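## Task

Rotate the purple-handled stopcock on the side arm of the clamped Schlenk flask to its closed position, handle lying crosswise to the side arm. The flask has to stay clamped as it was, the stopper has to remain seated in the neck, the stand must not be moved, and no glass may break.

## Robot and tools

ROBOT. Two arms, left_arm and right_arm, each on its own carriage on one shared floor track. left_rail always carries left_arm and is the one on the +y side; right_rail carries right_arm. Each base sits at x = 0, y = its carriage position_m, z = 0.04 m, facing +x. left_arm's fingers are rigid; right_arm's fingers can fold, so grip with the outer quarter of the pads near the tips, and avoid pressing a fingertip straight onto a surface.

SCENE FRAME (used in results). Fixed to the table: table top z = 0, +z up, +x the way the arms face, +y to their left, track along y at x = 0 with y = 0 at its middle. The table starts at x = 0.17 m. Gripper fingers point along the gripper's own +z and close along its y. end_effector_position is the point between closed pads; fingertips reach about 33 mm past it.

execute_actions(actions, cameras). actions is a list run in order; an empty list just reports state and images. Each action may hold:
- rows: up to 15 rows, one per 1/30 s control step. Each row is one flat list of 18 numbers, all in [-1, 1]: left arm dx, dy, dz, rx, ry, rz, left gripper position, force_limit, speed, then the same nine for the right arm. dx..rz are offsets, not poses: measured from that arm's Hand target as it stood when the action began, in the Hand target's own axes. Every row counts from that same start, not from the previous row, and the next action starts afresh, so repeating an offset moves further. Scale: 1.0 = 0.6 m or 180 degrees; rx, ry, rz form one rotation vector. Send all six zeros to re-request the current Hand target. Gripper position: +1 fully open (140 mm), pads meet near -0.8, -1 closes until blocked. force_limit -1..+1 sets squeeze (about 14 N to 58 N at slow close); speed -1..+1 sets finger speed (about 30 to 250 mm/s); faster closes grip harder. To leave a gripper alone, repeat its last three numbers, since 0 is a real command. Ramp offsets gradually across rows for smooth motion.
- steps: 1 to 450 control steps (default 15), at least one per row; after the last row the arm keeps heading to that row's target.
- until: stops the action early when rail conditions hold, e.g. {"left_rail": {"position_status": ["!=", "moving"]}} or {"all": {"status": "ended"}}. Numbers need a comparison such as "<" or ">=".
- left_rail / right_rail: position_m (left -0.8 to 1.5 m, right -1.5 to 0.8 m, an absolute place on the track), speed_m_s (0.01 to 1), acceleration_factor (0.1 to 1), or {"stop": true}. Keep carriages at least about 0.78 m apart, and let a carriage arrive before aiming its arm at scene points. Out-of-range values reject the whole call.

move(target, speed, blend, stop_force, zero, blocking, cameras). Straight-line path for each gripper. target is one 18-number row as above, or a list of up to 15 rows; all offsets count from the Hand targets at the move's start. speed in m/s, 0.002 to 0.5 (default 0.25), turns capped at twice that in rad/s. blend in m rounds corners in a list. stop_force 3 to 40 N ends an arm's path on a push along its travel; unreliable while the gripper rotates, and omit it when backing off a contact. zero (default true) re-zeros before the move. blocking=false returns early; then call wait or stop before sending rows or another move. The result adds a move: line (done, off_target, held, fault, moving) and limits (paced = pose clipped, held = steps withheld). Moves last at most 10 s.

wait(seconds 0 to 10): lets time run holding commands. stop(): brakes a running move. zoom_image(camera, region [x0,y0,x1,y1], max 504x504 px) from cam_high, cam_bench_left, cam_bench_mid, cam_bench_right, cam_left_wrist, cam_right_wrist (each 896x504). zero_wrist_force(arm). finished_scene(scene 1 or 2): irreversible; the goal must hold with the robot hands-off.

RESULTS. end_effector_position in metres and quaternion wxyz in the scene frame; Hand target is what the next offsets count from; Joint positions per arm: rail, shoulder pan, shoulder lift, elbow, wrist 1-3. Gripper object_status: 0 moving, 1 blocked while opening, 2 blocked while closing (holding), 3 reached command or pads met. position_measured is in counts: 3 open, 230 pads touching. Wrist force/torque are in the gripper's own axes. Rail position_status: moving, done, contact_stop, time_out, stopped, stopped_with_arm, stopped_for_other_arm, stopped_for_other_carriage; position_answer taken or not_taken. Camera calibration is given in OpenCV style for locating the tap.

AVOID. The controller clips each step to 150 mm and 16 degrees from the measured pose. Forces near 150 N on an arm, or wrist torques over 26.3 N m, stop the arm for 10 s; heavy twist on the gripper from a stiff tap also costs. Turn the tap handle gently, without yanking the flask out of its clamp, pulling the stopper, shifting the stand or cracking glass. Never knock anything off the table, drop parts, slam, or let the two arms collide. Long stretched or pushing holds heat motors (hot at 70 °C, brakes at 85 °C).

Each tool is called after "Emit:" as name([rows], argument=value, ...), one row to a line, values as JSON.

## Session

Emit:
execute_actions(actions=[])

Scene clock: 0.00 s.
left_arm: end_effector_position=(+0.3456, +0.8387, +0.5800) position_measured=3 object_status=3 end_effector_quat_wxyz=(+0.000, +1.000, +0.000, +0.000) | right_arm: end_effector_position=(+0.3456, -1.1254, +0.5800) position_measured=3 object_status=3 end_effector_quat_wxyz=(+0.000, +1.000, +0.000, +0.000)
Joint positions: left_arm=[0.811 -0.316 -1.725 0.971 -0.816 -1.571 2.826] | right_arm=[-1.153 -0.316 -1.725 0.971 -0.816 -1.571 2.826]
Joint velocities: within noise
Joint torques (N m): no reading
Wrist force (N): no reading
Wrist torque (N m): no reading
Wrist force, peak (N): no reading
Hand target: left_arm +0.3456, +0.8387, +0.5800; +0.000, +1.000, +0.000, +0.000 | right_arm +0.3456, -1.1254, +0.5800; +0.000, +1.000, +0.000, +0.000
Tool commands: left_gripper/position=+1.0 left_gripper/force_limit=+1.0 left_gripper/speed=+1.0 right_gripper/position=+1.0 right_gripper/force_limit=+1.0 right_gripper/speed=+1.0
left_rail: position_m=0.811 position_status=done
right_rail: position_m=-1.153 position_status=done

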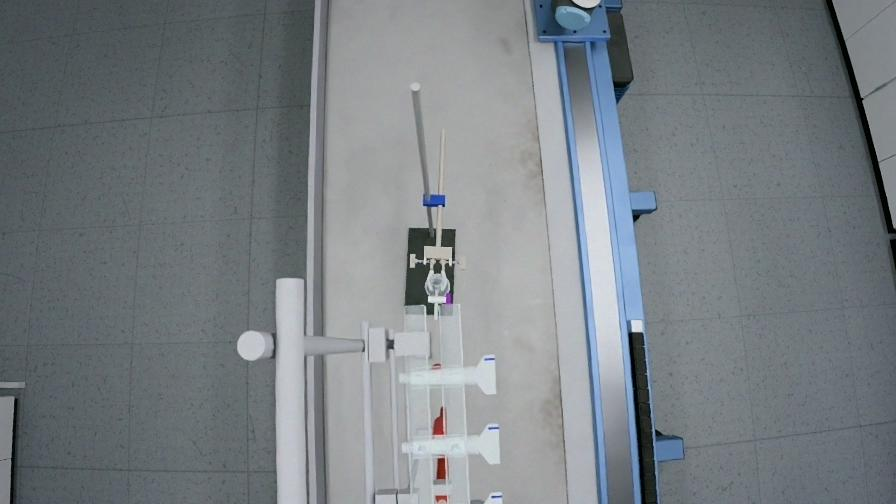

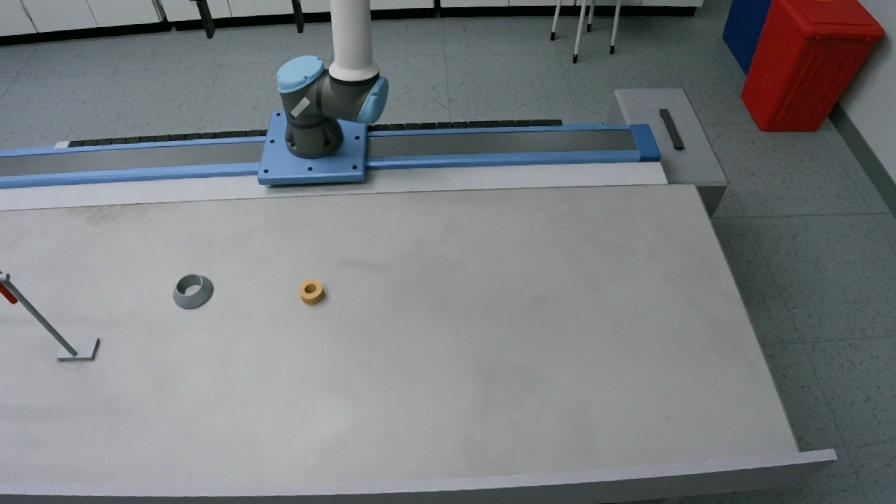

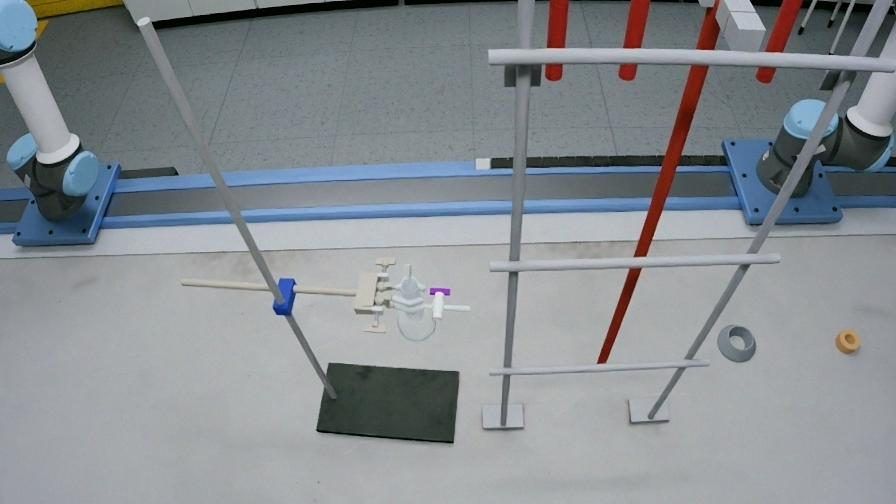

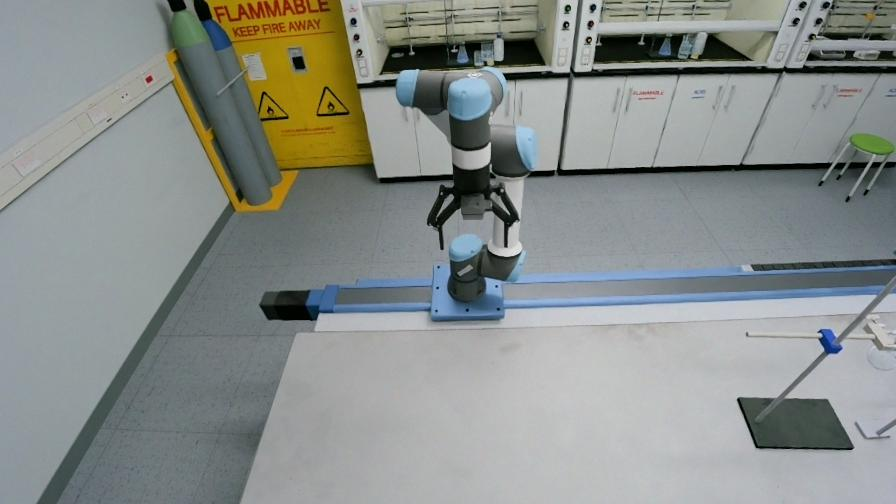

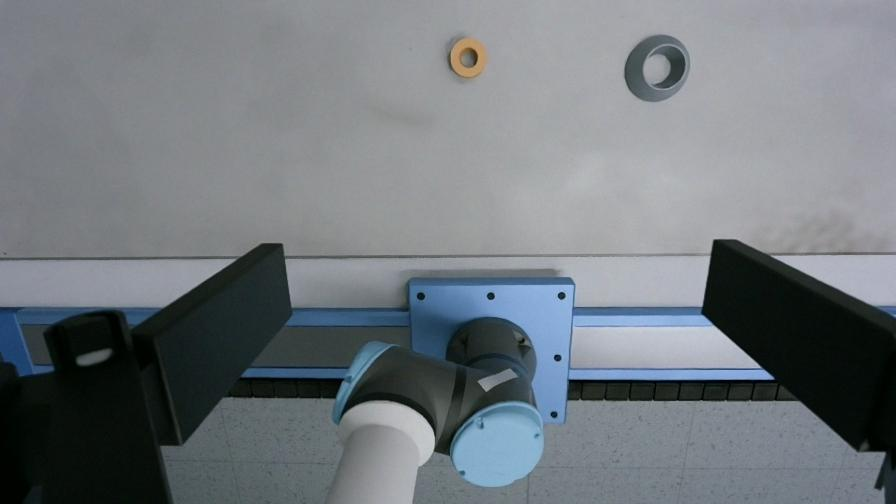

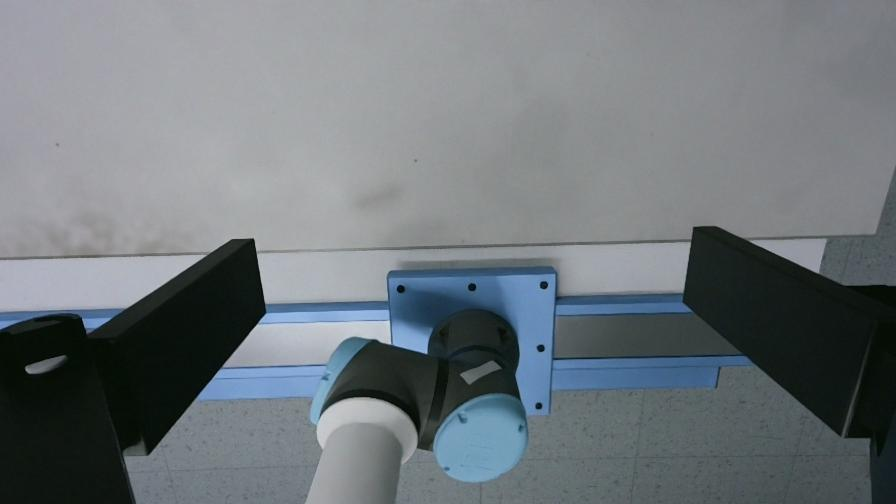

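Emit:
zoom_image(camera="cam_bench_mid", region=[340, 240, 500, 360])

Emit:
zoom_image(camera="cam_high", region=[380, 220, 500, 340])

Emit:
zoom_image(camera="cam_bench_right", region=[736, 260, 896, 460])

Scaled by 3.150.

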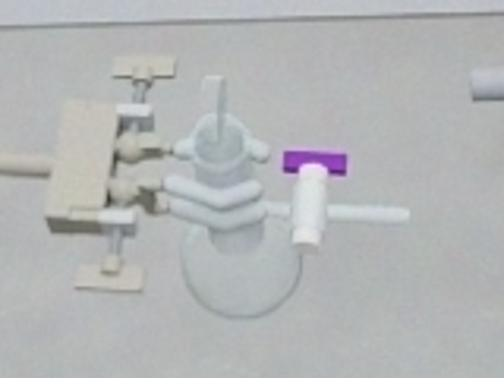

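Scaled by 4.200.

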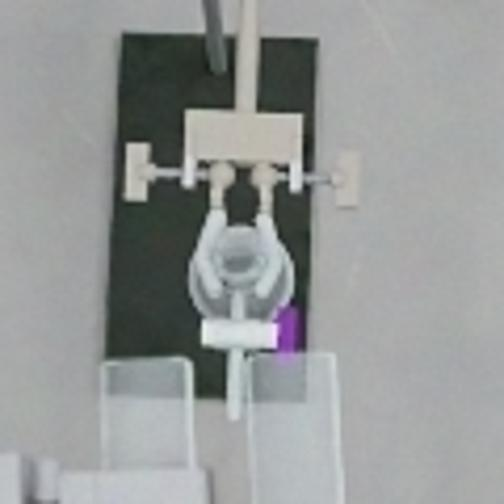

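Scaled by 2.520.

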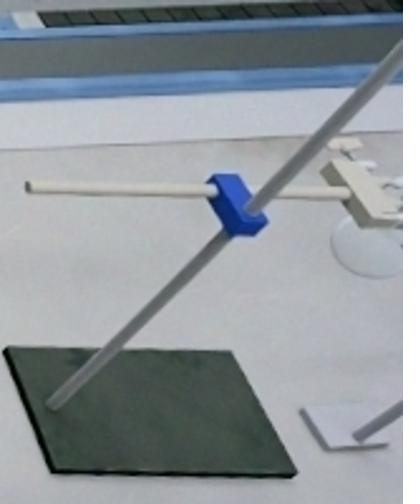

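Emit:
move(target=[0, 0, 0, 0, 0, 0, 1, 1, 1, 0.024, -0.5207, 0.3383, -0.3849, 0.3849, -0.3849, -0.079, -1, -1], speed=0.3, blocking=false, cameras=[])

Emit:
execute_actions([
  {"right_rail": {"position_m": -0.417, "speed_m_s": 0.6, "acceleration_factor": 0.5}, "steps": 240, "until": {"all": {"status": "ended"}}},
], cameras=["cam_high", "cam_bench_mid", "cam_right_wrist"])

Scene clock: 33.73 s.
left_arm: end_effector_position=(+0.3456, +0.8387, +0.5800) position_measured=3 object_status=3 end_effector_quat_wxyz=(+0.000, +1.000, +0.000, +0.000) | right_arm: end_effector_position=(+0.3461, -1.0981, +0.5627) position_measured=24 object_status=0 end_effector_quat_wxyz=(+0.049, +0.996, +0.053, +0.049) end_effector_velocity=(+0.003, +0.087, -0.056) end_effector_angular_velocity=(-0.315, -0.328, +0.336)
Joint positions: left_arm=[0.811 -0.316 -1.725 0.971 -0.816 -1.571 2.826] | right_arm=[-1.153 -0.164 -1.829 1.152 -1.012 -1.645 2.867]
Joint velocities: left_arm=[within noise] | right_arm=[0 0.518 -0.302 0.56 -0.622 -0.277 0.15]
Joint torques (N m): left_arm=[-0.49 -13.24 -19.29 -3.66 0.07 0.08] | right_arm=[13.72 -18.37 -5.39 -5.33 -3.02 3.01]
Wrist force (N): left_arm=[0.0 0.1 0.3] | right_arm=[0.6 0.5 -0.3]
Wrist torque (N m): left_arm=[0.01 -0.01 0.00] | right_arm=[0.13 -0.12 -0.02]
Wrist force, peak (N): left_arm=[-0.3 0.4 0.5] | right_arm=[0.5 1.0 -0.4]
Hand target: left_arm +0.3456, +0.8387, +0.5800; +0.000, +1.000, +0.000, +0.000 | right_arm +0.3474, -1.0863, +0.5546; +0.075, +0.991, +0.075, +0.075
Tool commands: left_gripper/position=+1.0 left_gripper/force_limit=+1.0 left_gripper/speed=+1.0 right_gripper/position=-0.079 right_gripper/force_limit=-1.0 right_gripper/speed=-1.0
Off the commanded pose: left_arm 0.000 m, 0 deg | right_arm 0.341 m, 110 deg.
left_rail: position_m=0.811 position_status=done
right_rail: position_m=-1.153 position_status=done
move: running

Scene clock: 35.73 s.
left_arm: end_effector_position=(+0.3456, +0.8387, +0.5800) position_measured=3 object_status=3 end_effector_quat_wxyz=(+0.000, +1.000, +0.000, +0.000) | right_arm: end_effector_position=(+0.3527, -0.1860, +0.4456) position_measured=121 object_status=0 end_effector_quat_wxyz=(+0.368, +0.778, +0.365, +0.356) end_effector_velocity=(+0.002, +0.086, -0.061) end_effector_angular_velocity=(-0.357, -0.314, +0.313)
Joint positions: left_arm=[0.811 -0.316 -1.725 0.971 -0.816 -1.571 2.826] | right_arm=[-0.417 0.884 -1.954 2.091 -2.239 -2.556 2.858]
Joint velocities: left_arm=[within noise] | right_arm=[0 0.302 0.216 0.39 -0.902 -0.399 -0.447]
Joint torques (N m): left_arm=[-0.82 -13.33 -18.7 -3.94 0.08 0.25] | right_arm=[10.77 2.99 -12.5 -5.95 -4.85 -3.37]
Wrist force (N): left_arm=[0.2 0.3 0.2] | right_arm=[1.8 0.3 0.4]
Wrist torque (N m): left_arm=[0.06 -0.05 0.00] | right_arm=[0.15 -0.33 0.01]
Wrist force, peak (N): left_arm=[0.1 0.4 0.5] | right_arm=[2.6 -0.5 -0.5]
Hand target: left_arm +0.3456, +0.8387, +0.5800; +0.000, +1.000, +0.000, +0.000 | right_arm +0.3556, -0.1730, +0.4390; +0.384, +0.747, +0.384, +0.384
Tool commands: left_gripper/position=+1.0 left_gripper/force_limit=+1.0 left_gripper/speed=+1.0 right_gripper/position=-0.079 right_gripper/force_limit=-1.0 right_gripper/speed=-1.0
Off the commanded pose: left_arm 0.000 m, 0 deg | right_arm 0.128 m, 42 deg.
left_rail: position_m=0.811 position_status=done
right_rail: position_m=-0.417 speed_m_s=0.60 position_status=done
earlier move: running
camera_calibration:
cam_right_wrist: T_world_to_cam=[[0.282861, -0.486545, 0.826598, -0.546682], [-0.723516, -0.674004, -0.14914, 0.208553], [0.629693, -0.555871, -0.542673, 0.0610821], [0, 0, 0, 1]]
Images, in order: cam_high, cam_bench_mid, cam_right_wrist.

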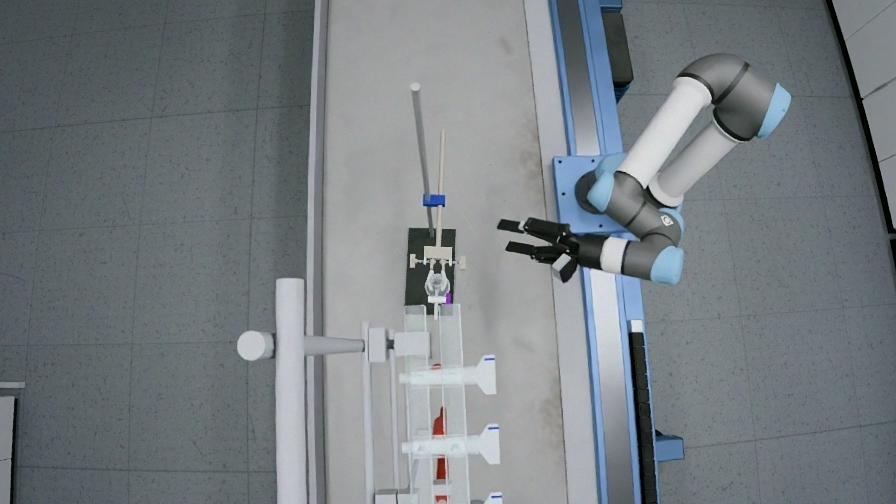

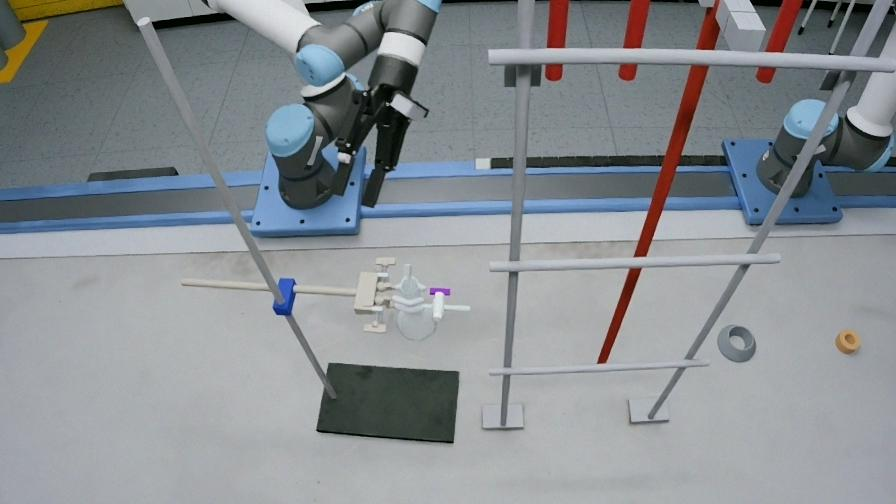

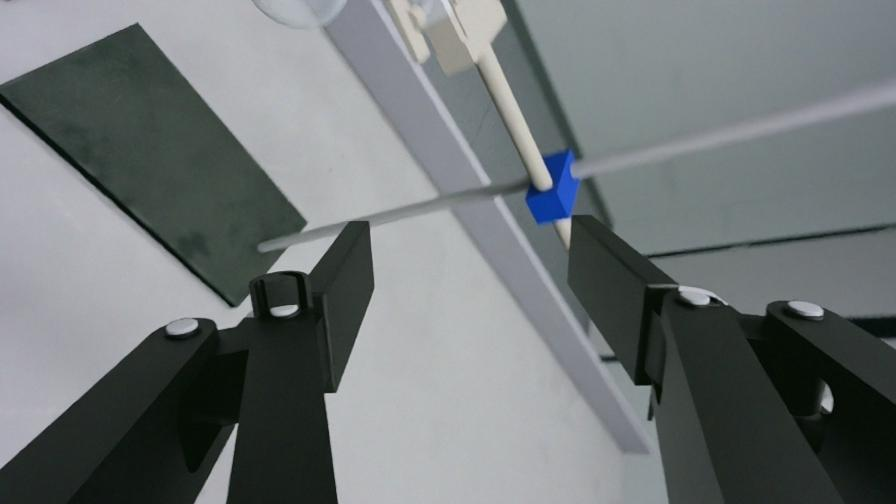

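Emit:
execute_actions(actions=[], cameras=["cam_high", "cam_bench_mid", "cam_right_wrist"])

Scene clock: 35.97 s.
left_arm: end_effector_position=(+0.3456, +0.8387, +0.5800) position_measured=3 object_status=3 end_effector_quat_wxyz=(+0.000, +1.000, +0.000, +0.000) | right_arm: end_effector_position=(+0.3533, -0.1657, +0.4313) position_measured=132 object_status=0 end_effector_quat_wxyz=(+0.399, +0.736, +0.394, +0.381) end_effector_velocity=(+0.002, +0.086, -0.061) end_effector_angular_velocity=(-0.349, -0.287, +0.298)
Joint positions: left_arm=[0.811 -0.316 -1.725 0.971 -0.816 -1.571 2.826] | right_arm=[-0.417 0.946 -1.891 2.176 -2.473 -2.64 2.732]
Joint velocities: left_arm=[within noise] | right_arm=[0 0.234 0.332 0.335 -1.108 -0.319 -0.635]
Joint torques (N m): left_arm=[-0.44 -13.2 -18 -4.03 0.13 0.18] | right_arm=[10.29 2.16 -14.29 -6.09 -4.63 -4.33]
Wrist force (N): left_arm=[0.0 0.2 0.3] | right_arm=[1.3 0.0 0.7]
Wrist torque (N m): left_arm=[0.05 0.00 0.00] | right_arm=[0.13 -0.25 0.02]
Wrist force, peak (N): left_arm=[0.0 0.2 0.5] | right_arm=[1.3 0.1 0.8]
Hand target: left_arm +0.3456, +0.8387, +0.5800; +0.000, +1.000, +0.000, +0.000 | right_arm +0.3566, -0.1520, +0.4255; +0.413, +0.699, +0.413, +0.413
Tool commands: left_gripper/position=+1.0 left_gripper/force_limit=+1.0 left_gripper/speed=+1.0 right_gripper/position=-0.079 right_gripper/force_limit=-1.0 right_gripper/speed=-1.0
Off the commanded pose: left_arm 0.000 m, 0 deg | right_arm 0.104 m, 35 deg.
left_rail: position_m=0.811 position_status=done
right_rail: position_m=-0.417 speed_m_s=0.60 position_status=done
earlier move: running
camera_calibration:
cam_right_wrist: T_world_to_cam=[[0.254279, -0.396583, 0.882079, -0.524129], [-0.663013, -0.735486, -0.139546, 0.184744], [0.704099, -0.549347, -0.449959, -0.000957348], [0, 0, 0, 1]] pos_world=[0.256436, -0.07251, 0.487673]
Images, in order (width x height): cam_high 896x504, cam_bench_mid 896x504, cam_right_wrist 896x504.

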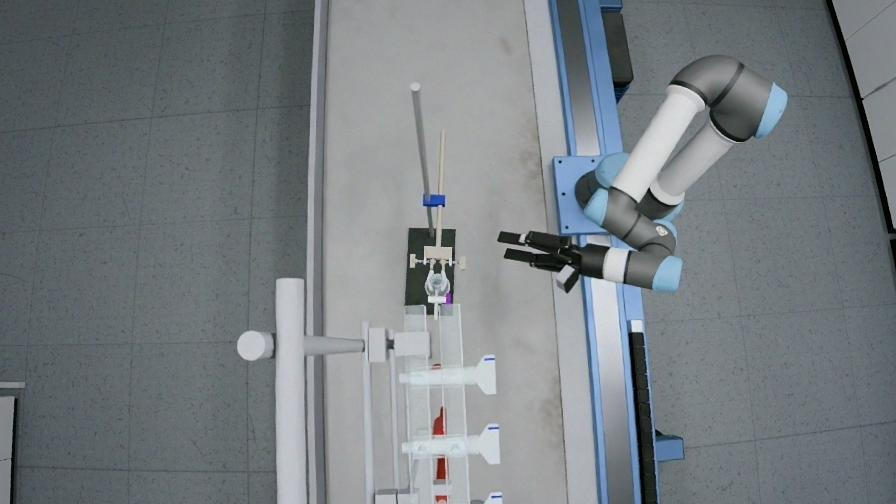

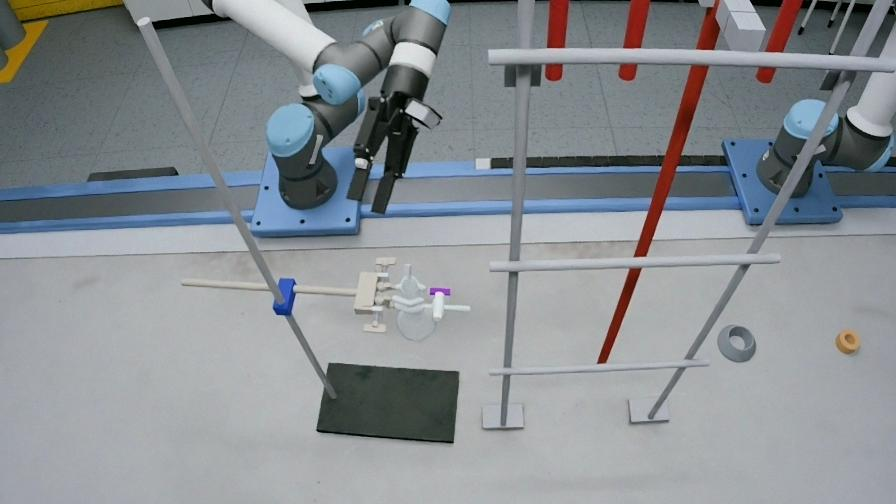

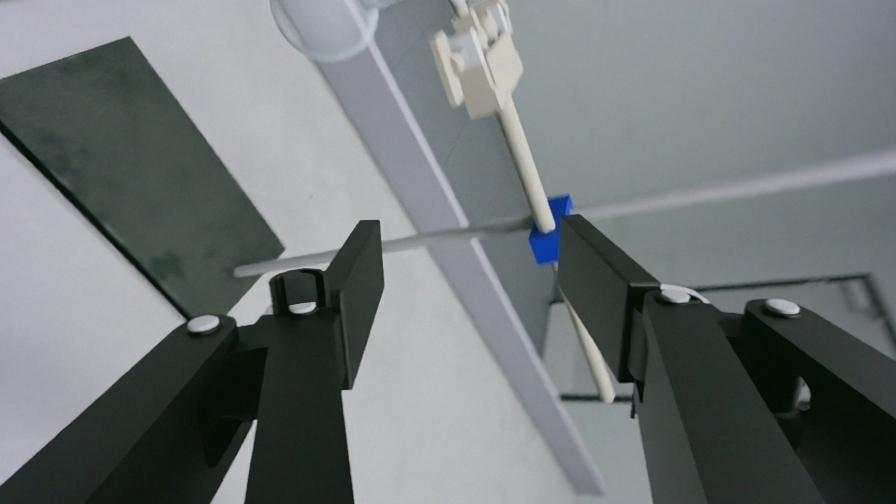

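Emit:
wait(seconds=4, cameras=["cam_high", "cam_bench_mid", "cam_right_wrist"])

Scene clock: 37.53 s.
left_arm: end_effector_position=(+0.3456, +0.8387, +0.5800) position_measured=3 object_status=3 end_effector_quat_wxyz=(+0.000, +1.000, +0.000, +0.000) | right_arm: end_effector_position=(+0.3600, -0.0774, +0.3770) position_measured=139 object_status=3 end_effector_quat_wxyz=(+0.500, +0.500, +0.500, +0.500) end_effector_velocity=(+0.000, +0.001, +0.000) end_effector_angular_velocity=(-0.001, -0.014, +0.007)
Joint positions: left_arm=[0.811 -0.316 -1.725 0.971 -0.816 -1.571 2.826] | right_arm=[-0.417 1.029 -1.305 2.328 -4.162 -2.6 1.573]
Joint velocities: left_arm=[within noise] | right_arm=[0 -0.002 0.014 -0.002 -0.039 0.009 -0.023]
Joint torques (N m): left_arm=[-0.12 -12.97 -17.17 -4.19 0.11 0.03] | right_arm=[-8.62 -16.97 -21.42 -2.36 1.98 -2.1]
Wrist force (N): left_arm=[-0.1 0.3 0.2] | right_arm=[0.6 0.4 1.2]
Wrist torque (N m): left_arm=[0.07 0.02 0.01] | right_arm=[0.21 -0.11 0.08]
Wrist force, peak (N): left_arm=[0.1 0.2 0.6] | right_arm=[1.4 -0.3 1.2]
Hand target: left_arm +0.3456, +0.8387, +0.5800; +0.000, +1.000, +0.000, +0.000 | right_arm +0.3600, -0.0773, +0.3770; +0.500, +0.500, +0.500, +0.500
Tool commands: left_gripper/position=+1.0 left_gripper/force_limit=+1.0 left_gripper/speed=+1.0 right_gripper/position=-0.079 right_gripper/force_limit=-1.0 right_gripper/speed=-1.0
Off the commanded pose: left_arm 0.000 m, 0 deg | right_arm 0.000 m, 0 deg.
left_rail: position_m=0.811 position_status=done
right_rail: position_m=-0.417 speed_m_s=0.60 position_status=done
earlier move: done
wait: 1.13 of 4 s (the move ended)
camera_calibration:
cam_right_wrist: T_world_to_cam=[[-0.00802572, -0.0313603, 0.999476, -0.364466], [-0.31378, -0.948946, -0.0322945, 0.0639322], [0.949462, -0.313875, -0.00222427, -0.220476], [0, 0, 0, 1]]
Images, in order: cam_high, cam_bench_mid, cam_right_wrist.

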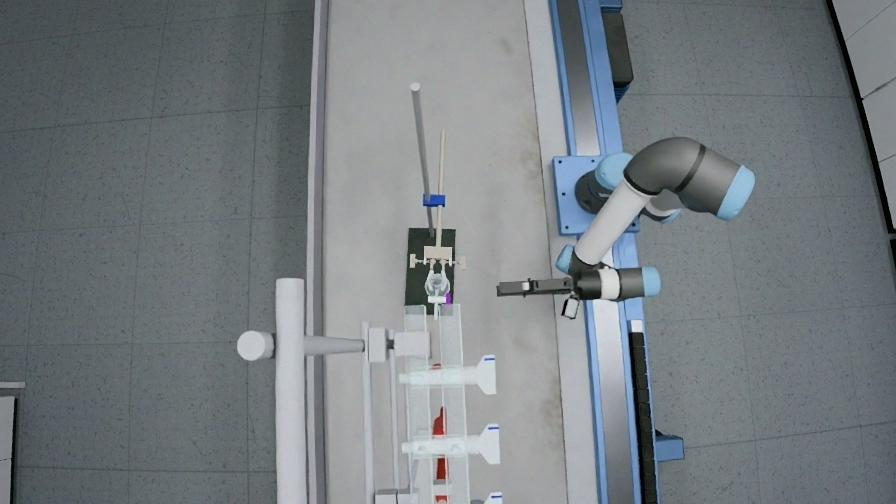

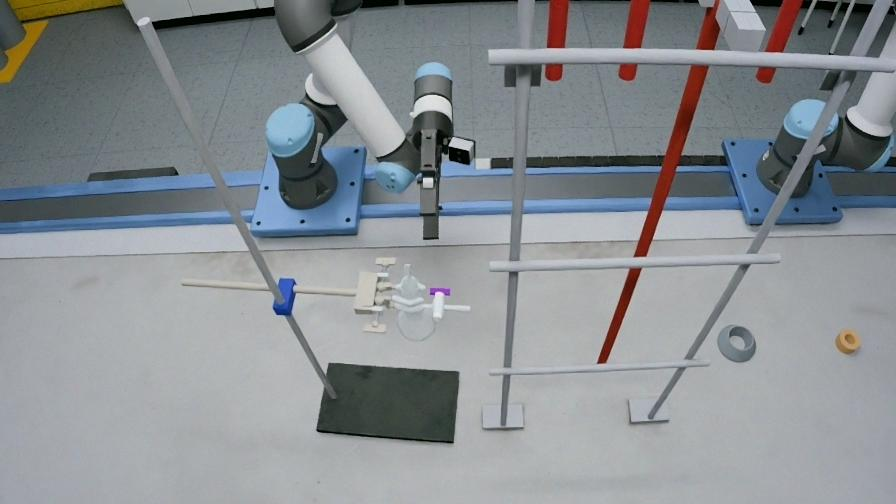

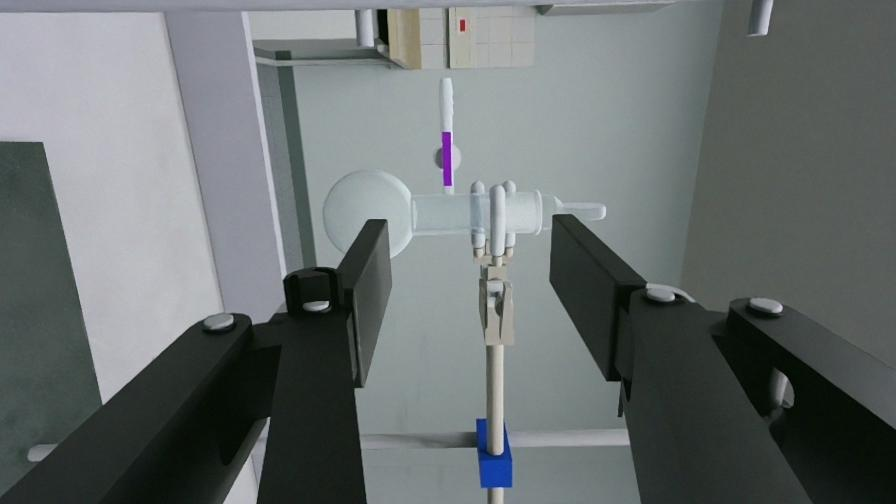

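Emit:
zoom_image(camera="cam_right_wrist", region=[380, 70, 520, 230])

Emit:
zoom_image(camera="cam_bench_mid", region=[400, 260, 480, 340])

Emit:
zoom_image(camera="cam_right_wrist", region=[300, 60, 660, 360])

Scaled by 3.150.

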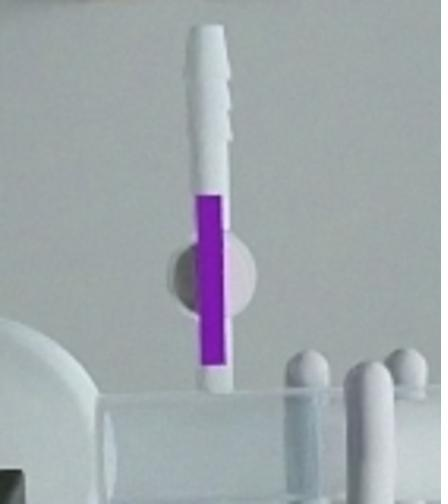

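Scaled by 6.300.

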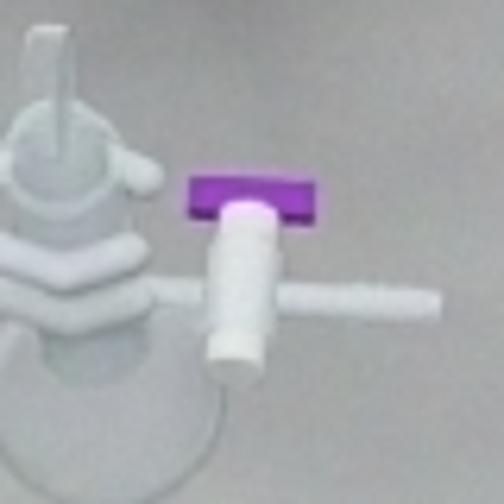

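Scaled by 1.400.

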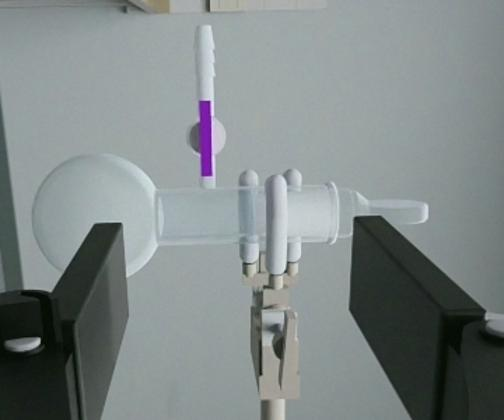

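Emit:
zoom_image(camera="cam_right_wrist", region=[220, 180, 700, 504])

Scaled by 1.050.

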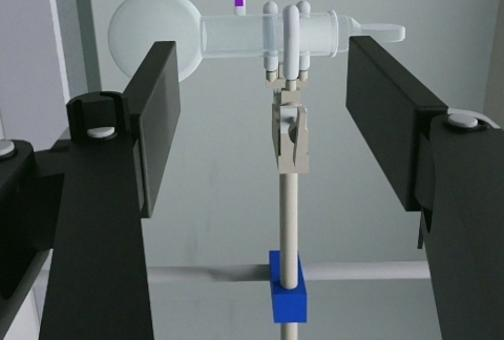

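Emit:
zoom_image(camera="cam_right_wrist", region=[415, 125, 475, 195])

Scaled by 7.200.

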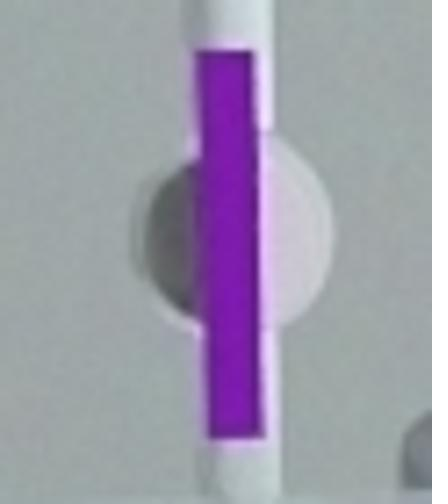

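Emit:
move(target=[0, 0, 0, 0, 0, 0, 1, 1, 1, 0.0417, -0.011, 0.1, 0, 0, 0, -0.49, -1, -1], speed=0.12, cameras=["cam_high", "cam_bench_mid", "cam_right_wrist"])

Emit:
zoom_image(camera="cam_right_wrist", region=[330, 100, 610, 400])

Emit:
zoom_image(camera="cam_high", region=[400, 250, 500, 350])

Scene clock: 49.83 s.
left_arm: end_effector_position=(+0.3456, +0.8387, +0.5800) position_measured=3 object_status=3 end_effector_quat_wxyz=(+0.000, +1.000, +0.000, +0.000) | right_arm: end_effector_position=(+0.4200, -0.0523, +0.3704) position_measured=191 object_status=0 end_effector_quat_wxyz=(+0.500, +0.500, +0.500, +0.500)
Joint positions: left_arm=[0.811 -0.316 -1.725 0.971 -0.816 -1.571 2.826] | right_arm=[-0.417 0.923 -1.22 2.224 -4.146 -2.494 1.571]
Joint torques (N m): left_arm=[-0.24 -13.24 -14.92 -4.57 0.13 0.16] | right_arm=[-9.28 -20.94 -21.25 -0.34 1.67 -1.95]
Wrist force (N): left_arm=[-0.1 0.0 0.5] | right_arm=[0.7 -0.1 1.2]
Wrist torque (N m): left_arm=[0.01 0.04 0.00] | right_arm=[0.13 -0.11 0.08]
Wrist force, peak (N): left_arm=[-0.1 0.1 0.6] | right_arm=[0.7 0.1 2.1]
Hand target: left_arm +0.3456, +0.8387, +0.5800; +0.000, +1.000, +0.000, +0.000 | right_arm +0.4200, -0.0523, +0.3704; +0.500, +0.500, +0.500, +0.500
Off the commanded pose: left_arm 0.000 m, 0 deg | right_arm 0.000 m, 0 deg.
left_rail: position_m=0.811 position_status=done
right_rail: position_m=-0.417 speed_m_s=0.60 position_status=done
move: done
camera_calibration:
cam_right_wrist: T_world_to_cam=[[-0.00942667, -0.0312692, 0.999467, -0.356003], [-0.313304, -0.949091, -0.0326482, 0.106263], [0.949606, -0.313445, -0.000850015, -0.270165], [0, 0, 0, 1]]
Images, in order: cam_high, cam_bench_mid, cam_right_wrist.

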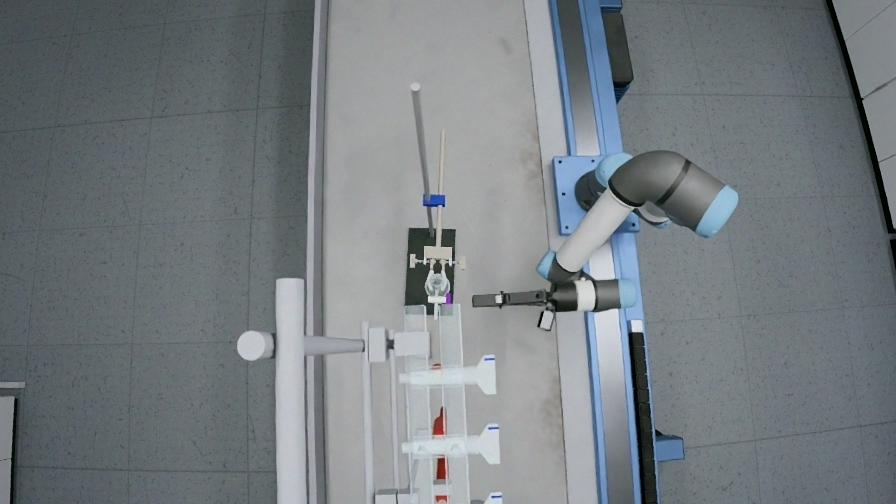

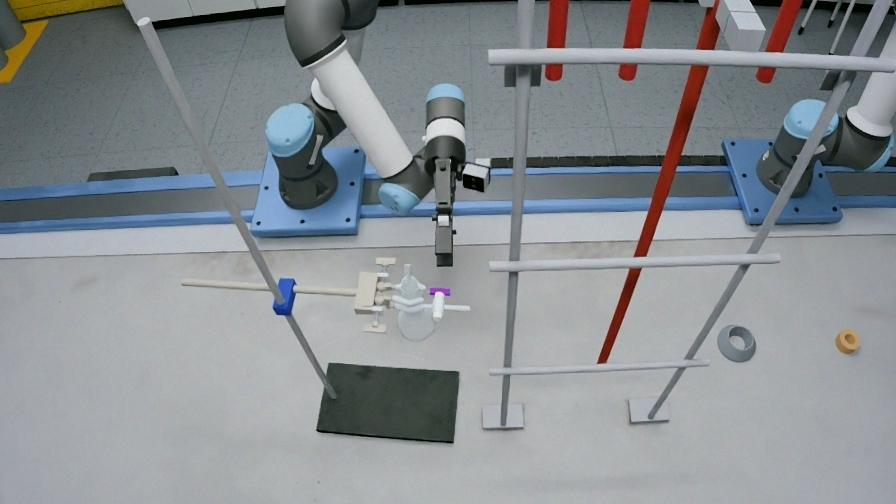

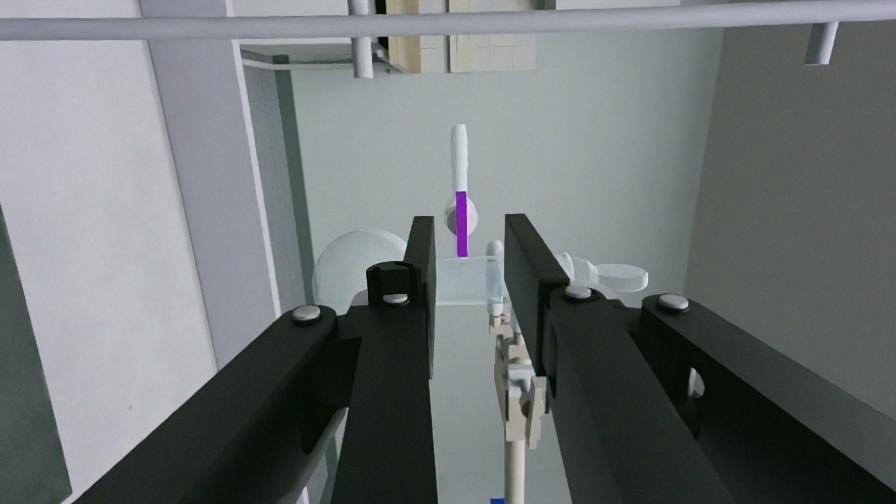

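Scaled by 1.680.

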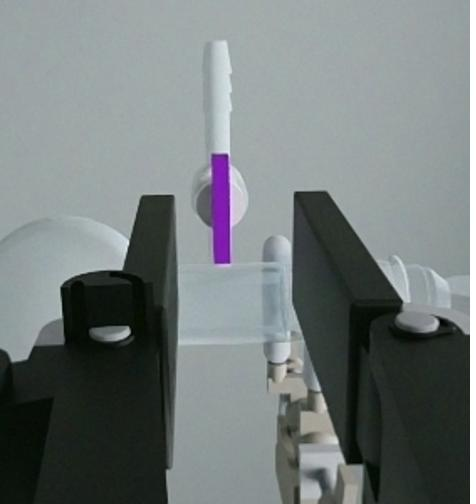

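Scaled by 5.040.

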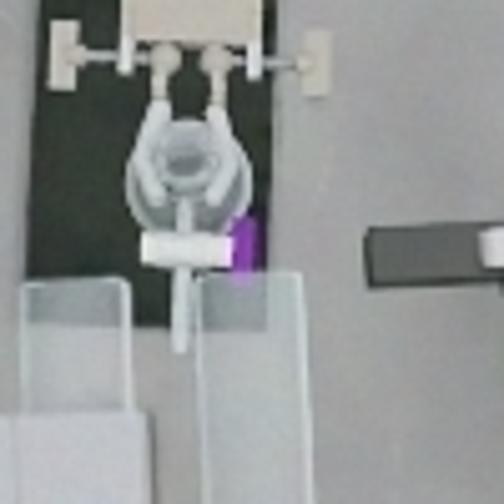

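Emit:
zoom_image(camera="cam_right_wrist", region=[420, 175, 520, 275])

Emit:
zoom_image(camera="cam_bench_mid", region=[400, 220, 480, 320])

Scaled by 5.040.

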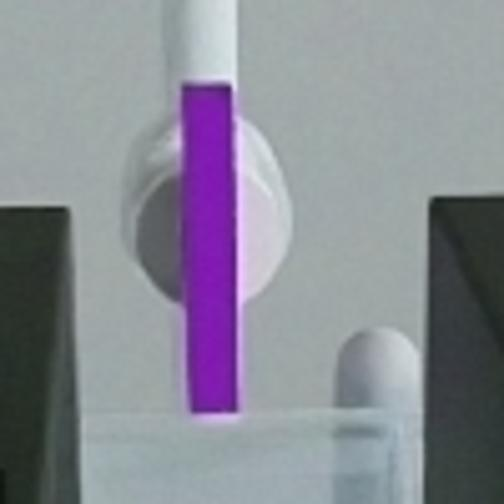

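Scaled by 5.040.

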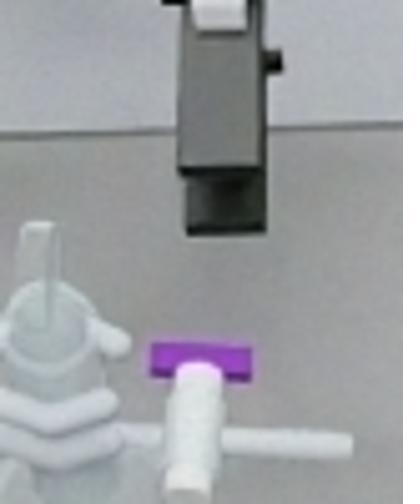

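Emit:
move(target=[0, 0, 0, 0, 0, 0, 1, 1, 1, -0.0017, -0.0008, 0.075, 0, 0, 0, -0.49, -1, -1], speed=0.08, stop_force=5, cameras=["cam_high", "cam_bench_mid", "cam_right_wrist"])

Emit:
zoom_image(camera="cam_right_wrist", region=[410, 190, 530, 330])

Emit:
zoom_image(camera="cam_high", region=[420, 260, 500, 340])

Emit:
zoom_image(camera="cam_bench_mid", region=[400, 240, 480, 320])

Scene clock: 56.27 s.
left_arm: end_effector_position=(+0.3456, +0.8387, +0.5800) position_measured=3 object_status=3 end_effector_quat_wxyz=(+0.000, +1.000, +0.000, +0.000) | right_arm: end_effector_position=(+0.4650, -0.0533, +0.3699) position_measured=191 object_status=3 end_effector_quat_wxyz=(+0.500, +0.500, +0.500, +0.500)
Joint positions: left_arm=[0.811 -0.316 -1.725 0.971 -0.816 -1.571 2.826] | right_arm=[-0.417 0.826 -1.195 2.183 -4.13 -2.397 1.571]
Joint torques (N m): left_arm=[-0.13 -13.71 -12.48 -4.56 0.17 0.09] | right_arm=[-9.31 -23.1 -21.23 -0.66 1.65 -1.57]
Wrist force (N): left_arm=[0.0 -0.1 0.4] | right_arm=[0.6 -0.1 1.1]
Wrist torque (N m): left_arm=[-0.01 -0.01 0.00] | right_arm=[0.12 -0.10 0.08]
Wrist force, peak (N): left_arm=[0.1 0.0 0.6] | right_arm=[0.8 0.2 1.7]
Hand target: left_arm +0.3456, +0.8387, +0.5800; +0.000, +1.000, +0.000, +0.000 | right_arm +0.4650, -0.0533, +0.3699; +0.500, +0.500, +0.500, +0.500
Off the commanded pose: left_arm 0.000 m, 0 deg | right_arm 0.000 m, 0 deg.
left_rail: position_m=0.811 position_status=done
right_rail: position_m=-0.417 speed_m_s=0.60 position_status=done
move: done
camera_calibration:
cam_right_wrist: T_world_to_cam=[[-0.0094293, -0.0312648, 0.999467, -0.355129], [-0.313307, -0.949091, -0.0326448, 0.119387], [0.949605, -0.313448, -0.000846218, -0.313229], [0, 0, 0, 1]]
Images, in order: cam_high, cam_bench_mid, cam_right_wrist.

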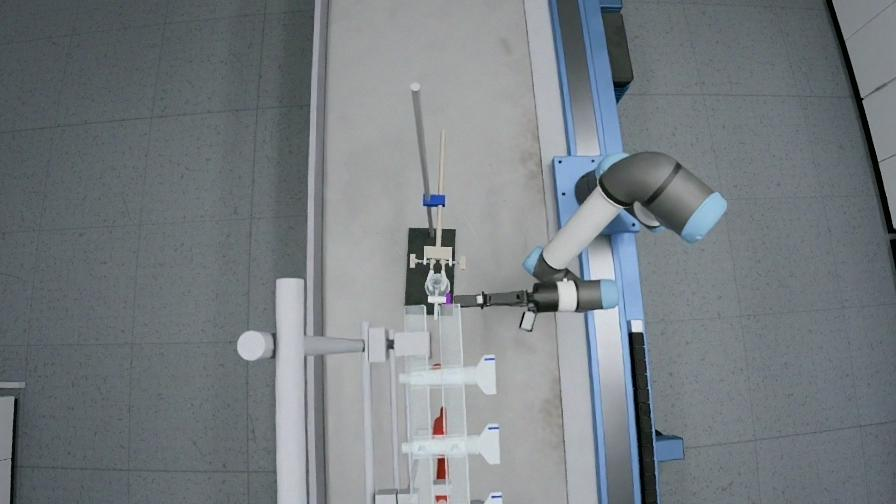

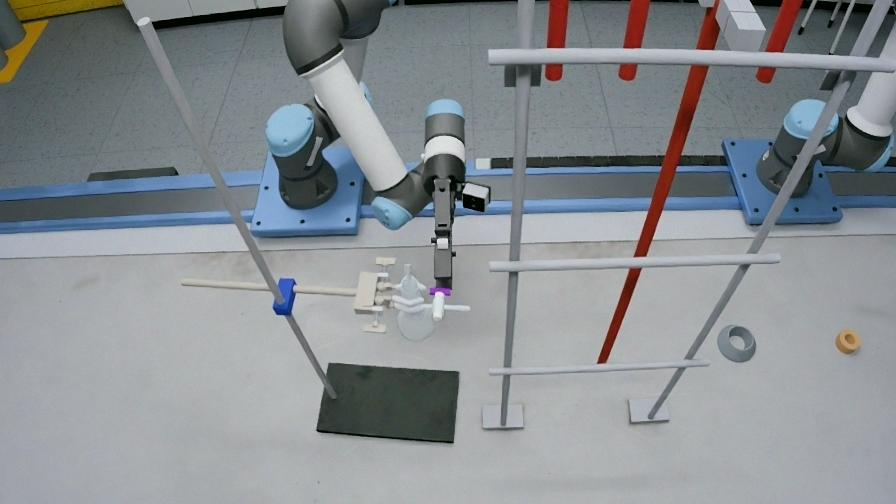

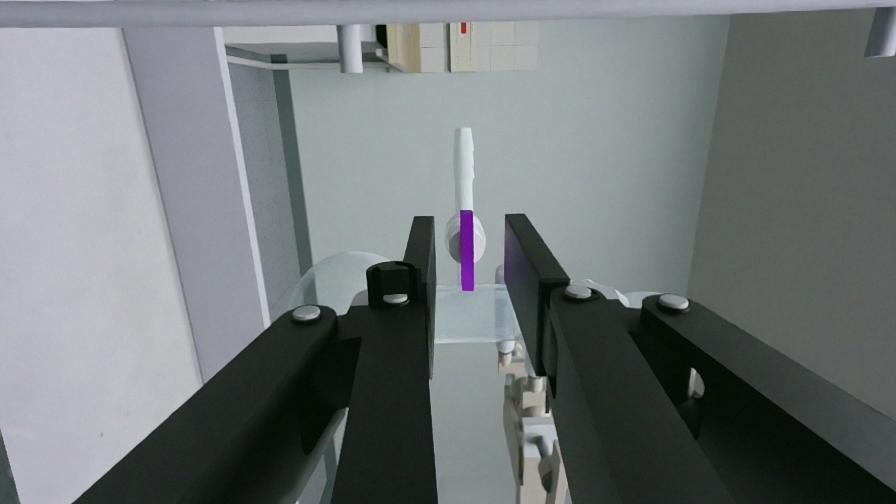

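Scaled by 3.600.

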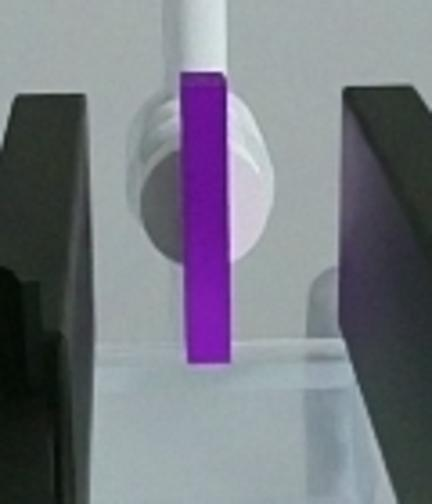

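Scaled by 6.300.

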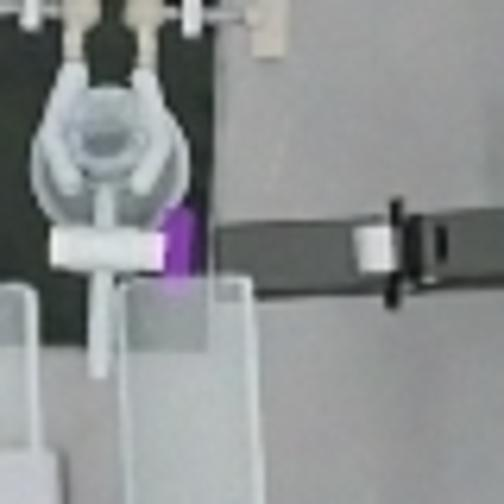

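Scaled by 6.300.

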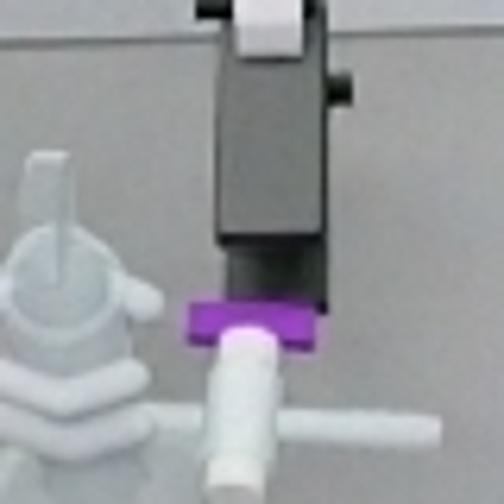

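Emit:
zoom_image(camera="cam_right_wrist", region=[440, 200, 500, 260])

Emit:
zoom_image(camera="cam_right_wrist", region=[440, 240, 500, 300])

Emit:
zoom_image(camera="cam_high", region=[430, 285, 470, 315])

Scaled by 8.400.

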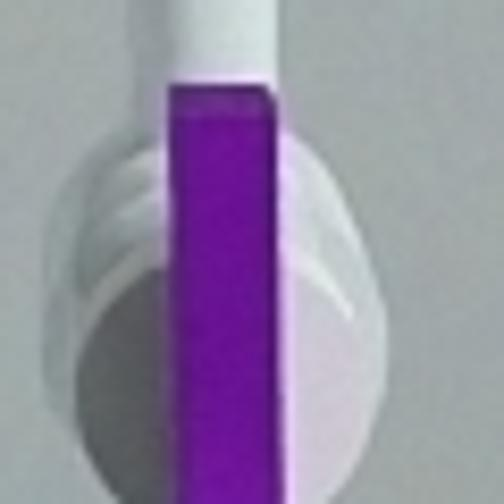

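Scaled by 8.400.

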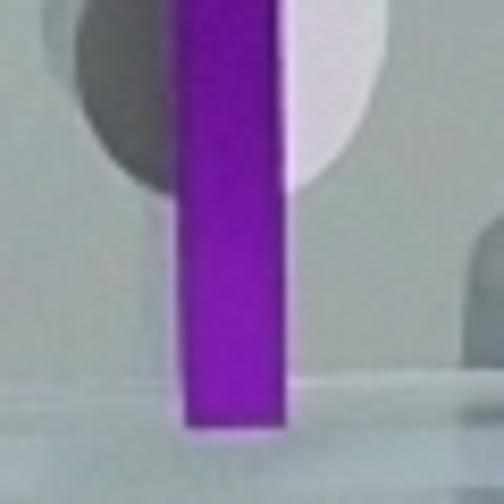

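Scaled by 12.600.

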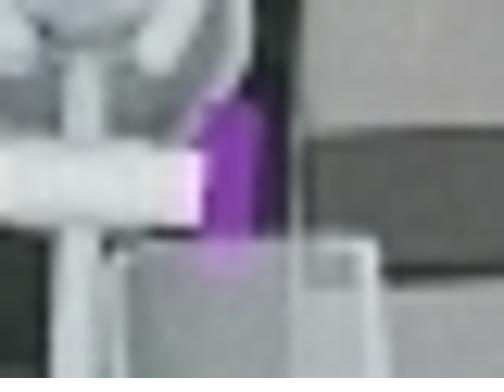

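Emit:
zoom_image(camera="cam_right_wrist", region=[480, 200, 600, 320])

Emit:
zoom_image(camera="cam_right_wrist", region=[400, 200, 480, 400])

Scaled by 4.200.

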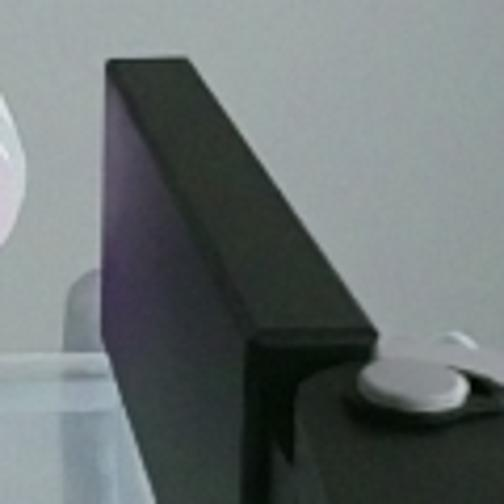

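Scaled by 2.520.

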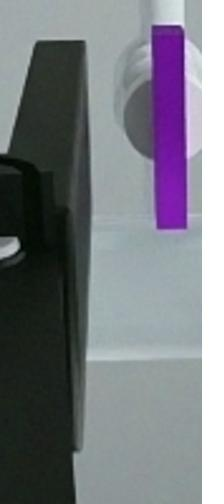

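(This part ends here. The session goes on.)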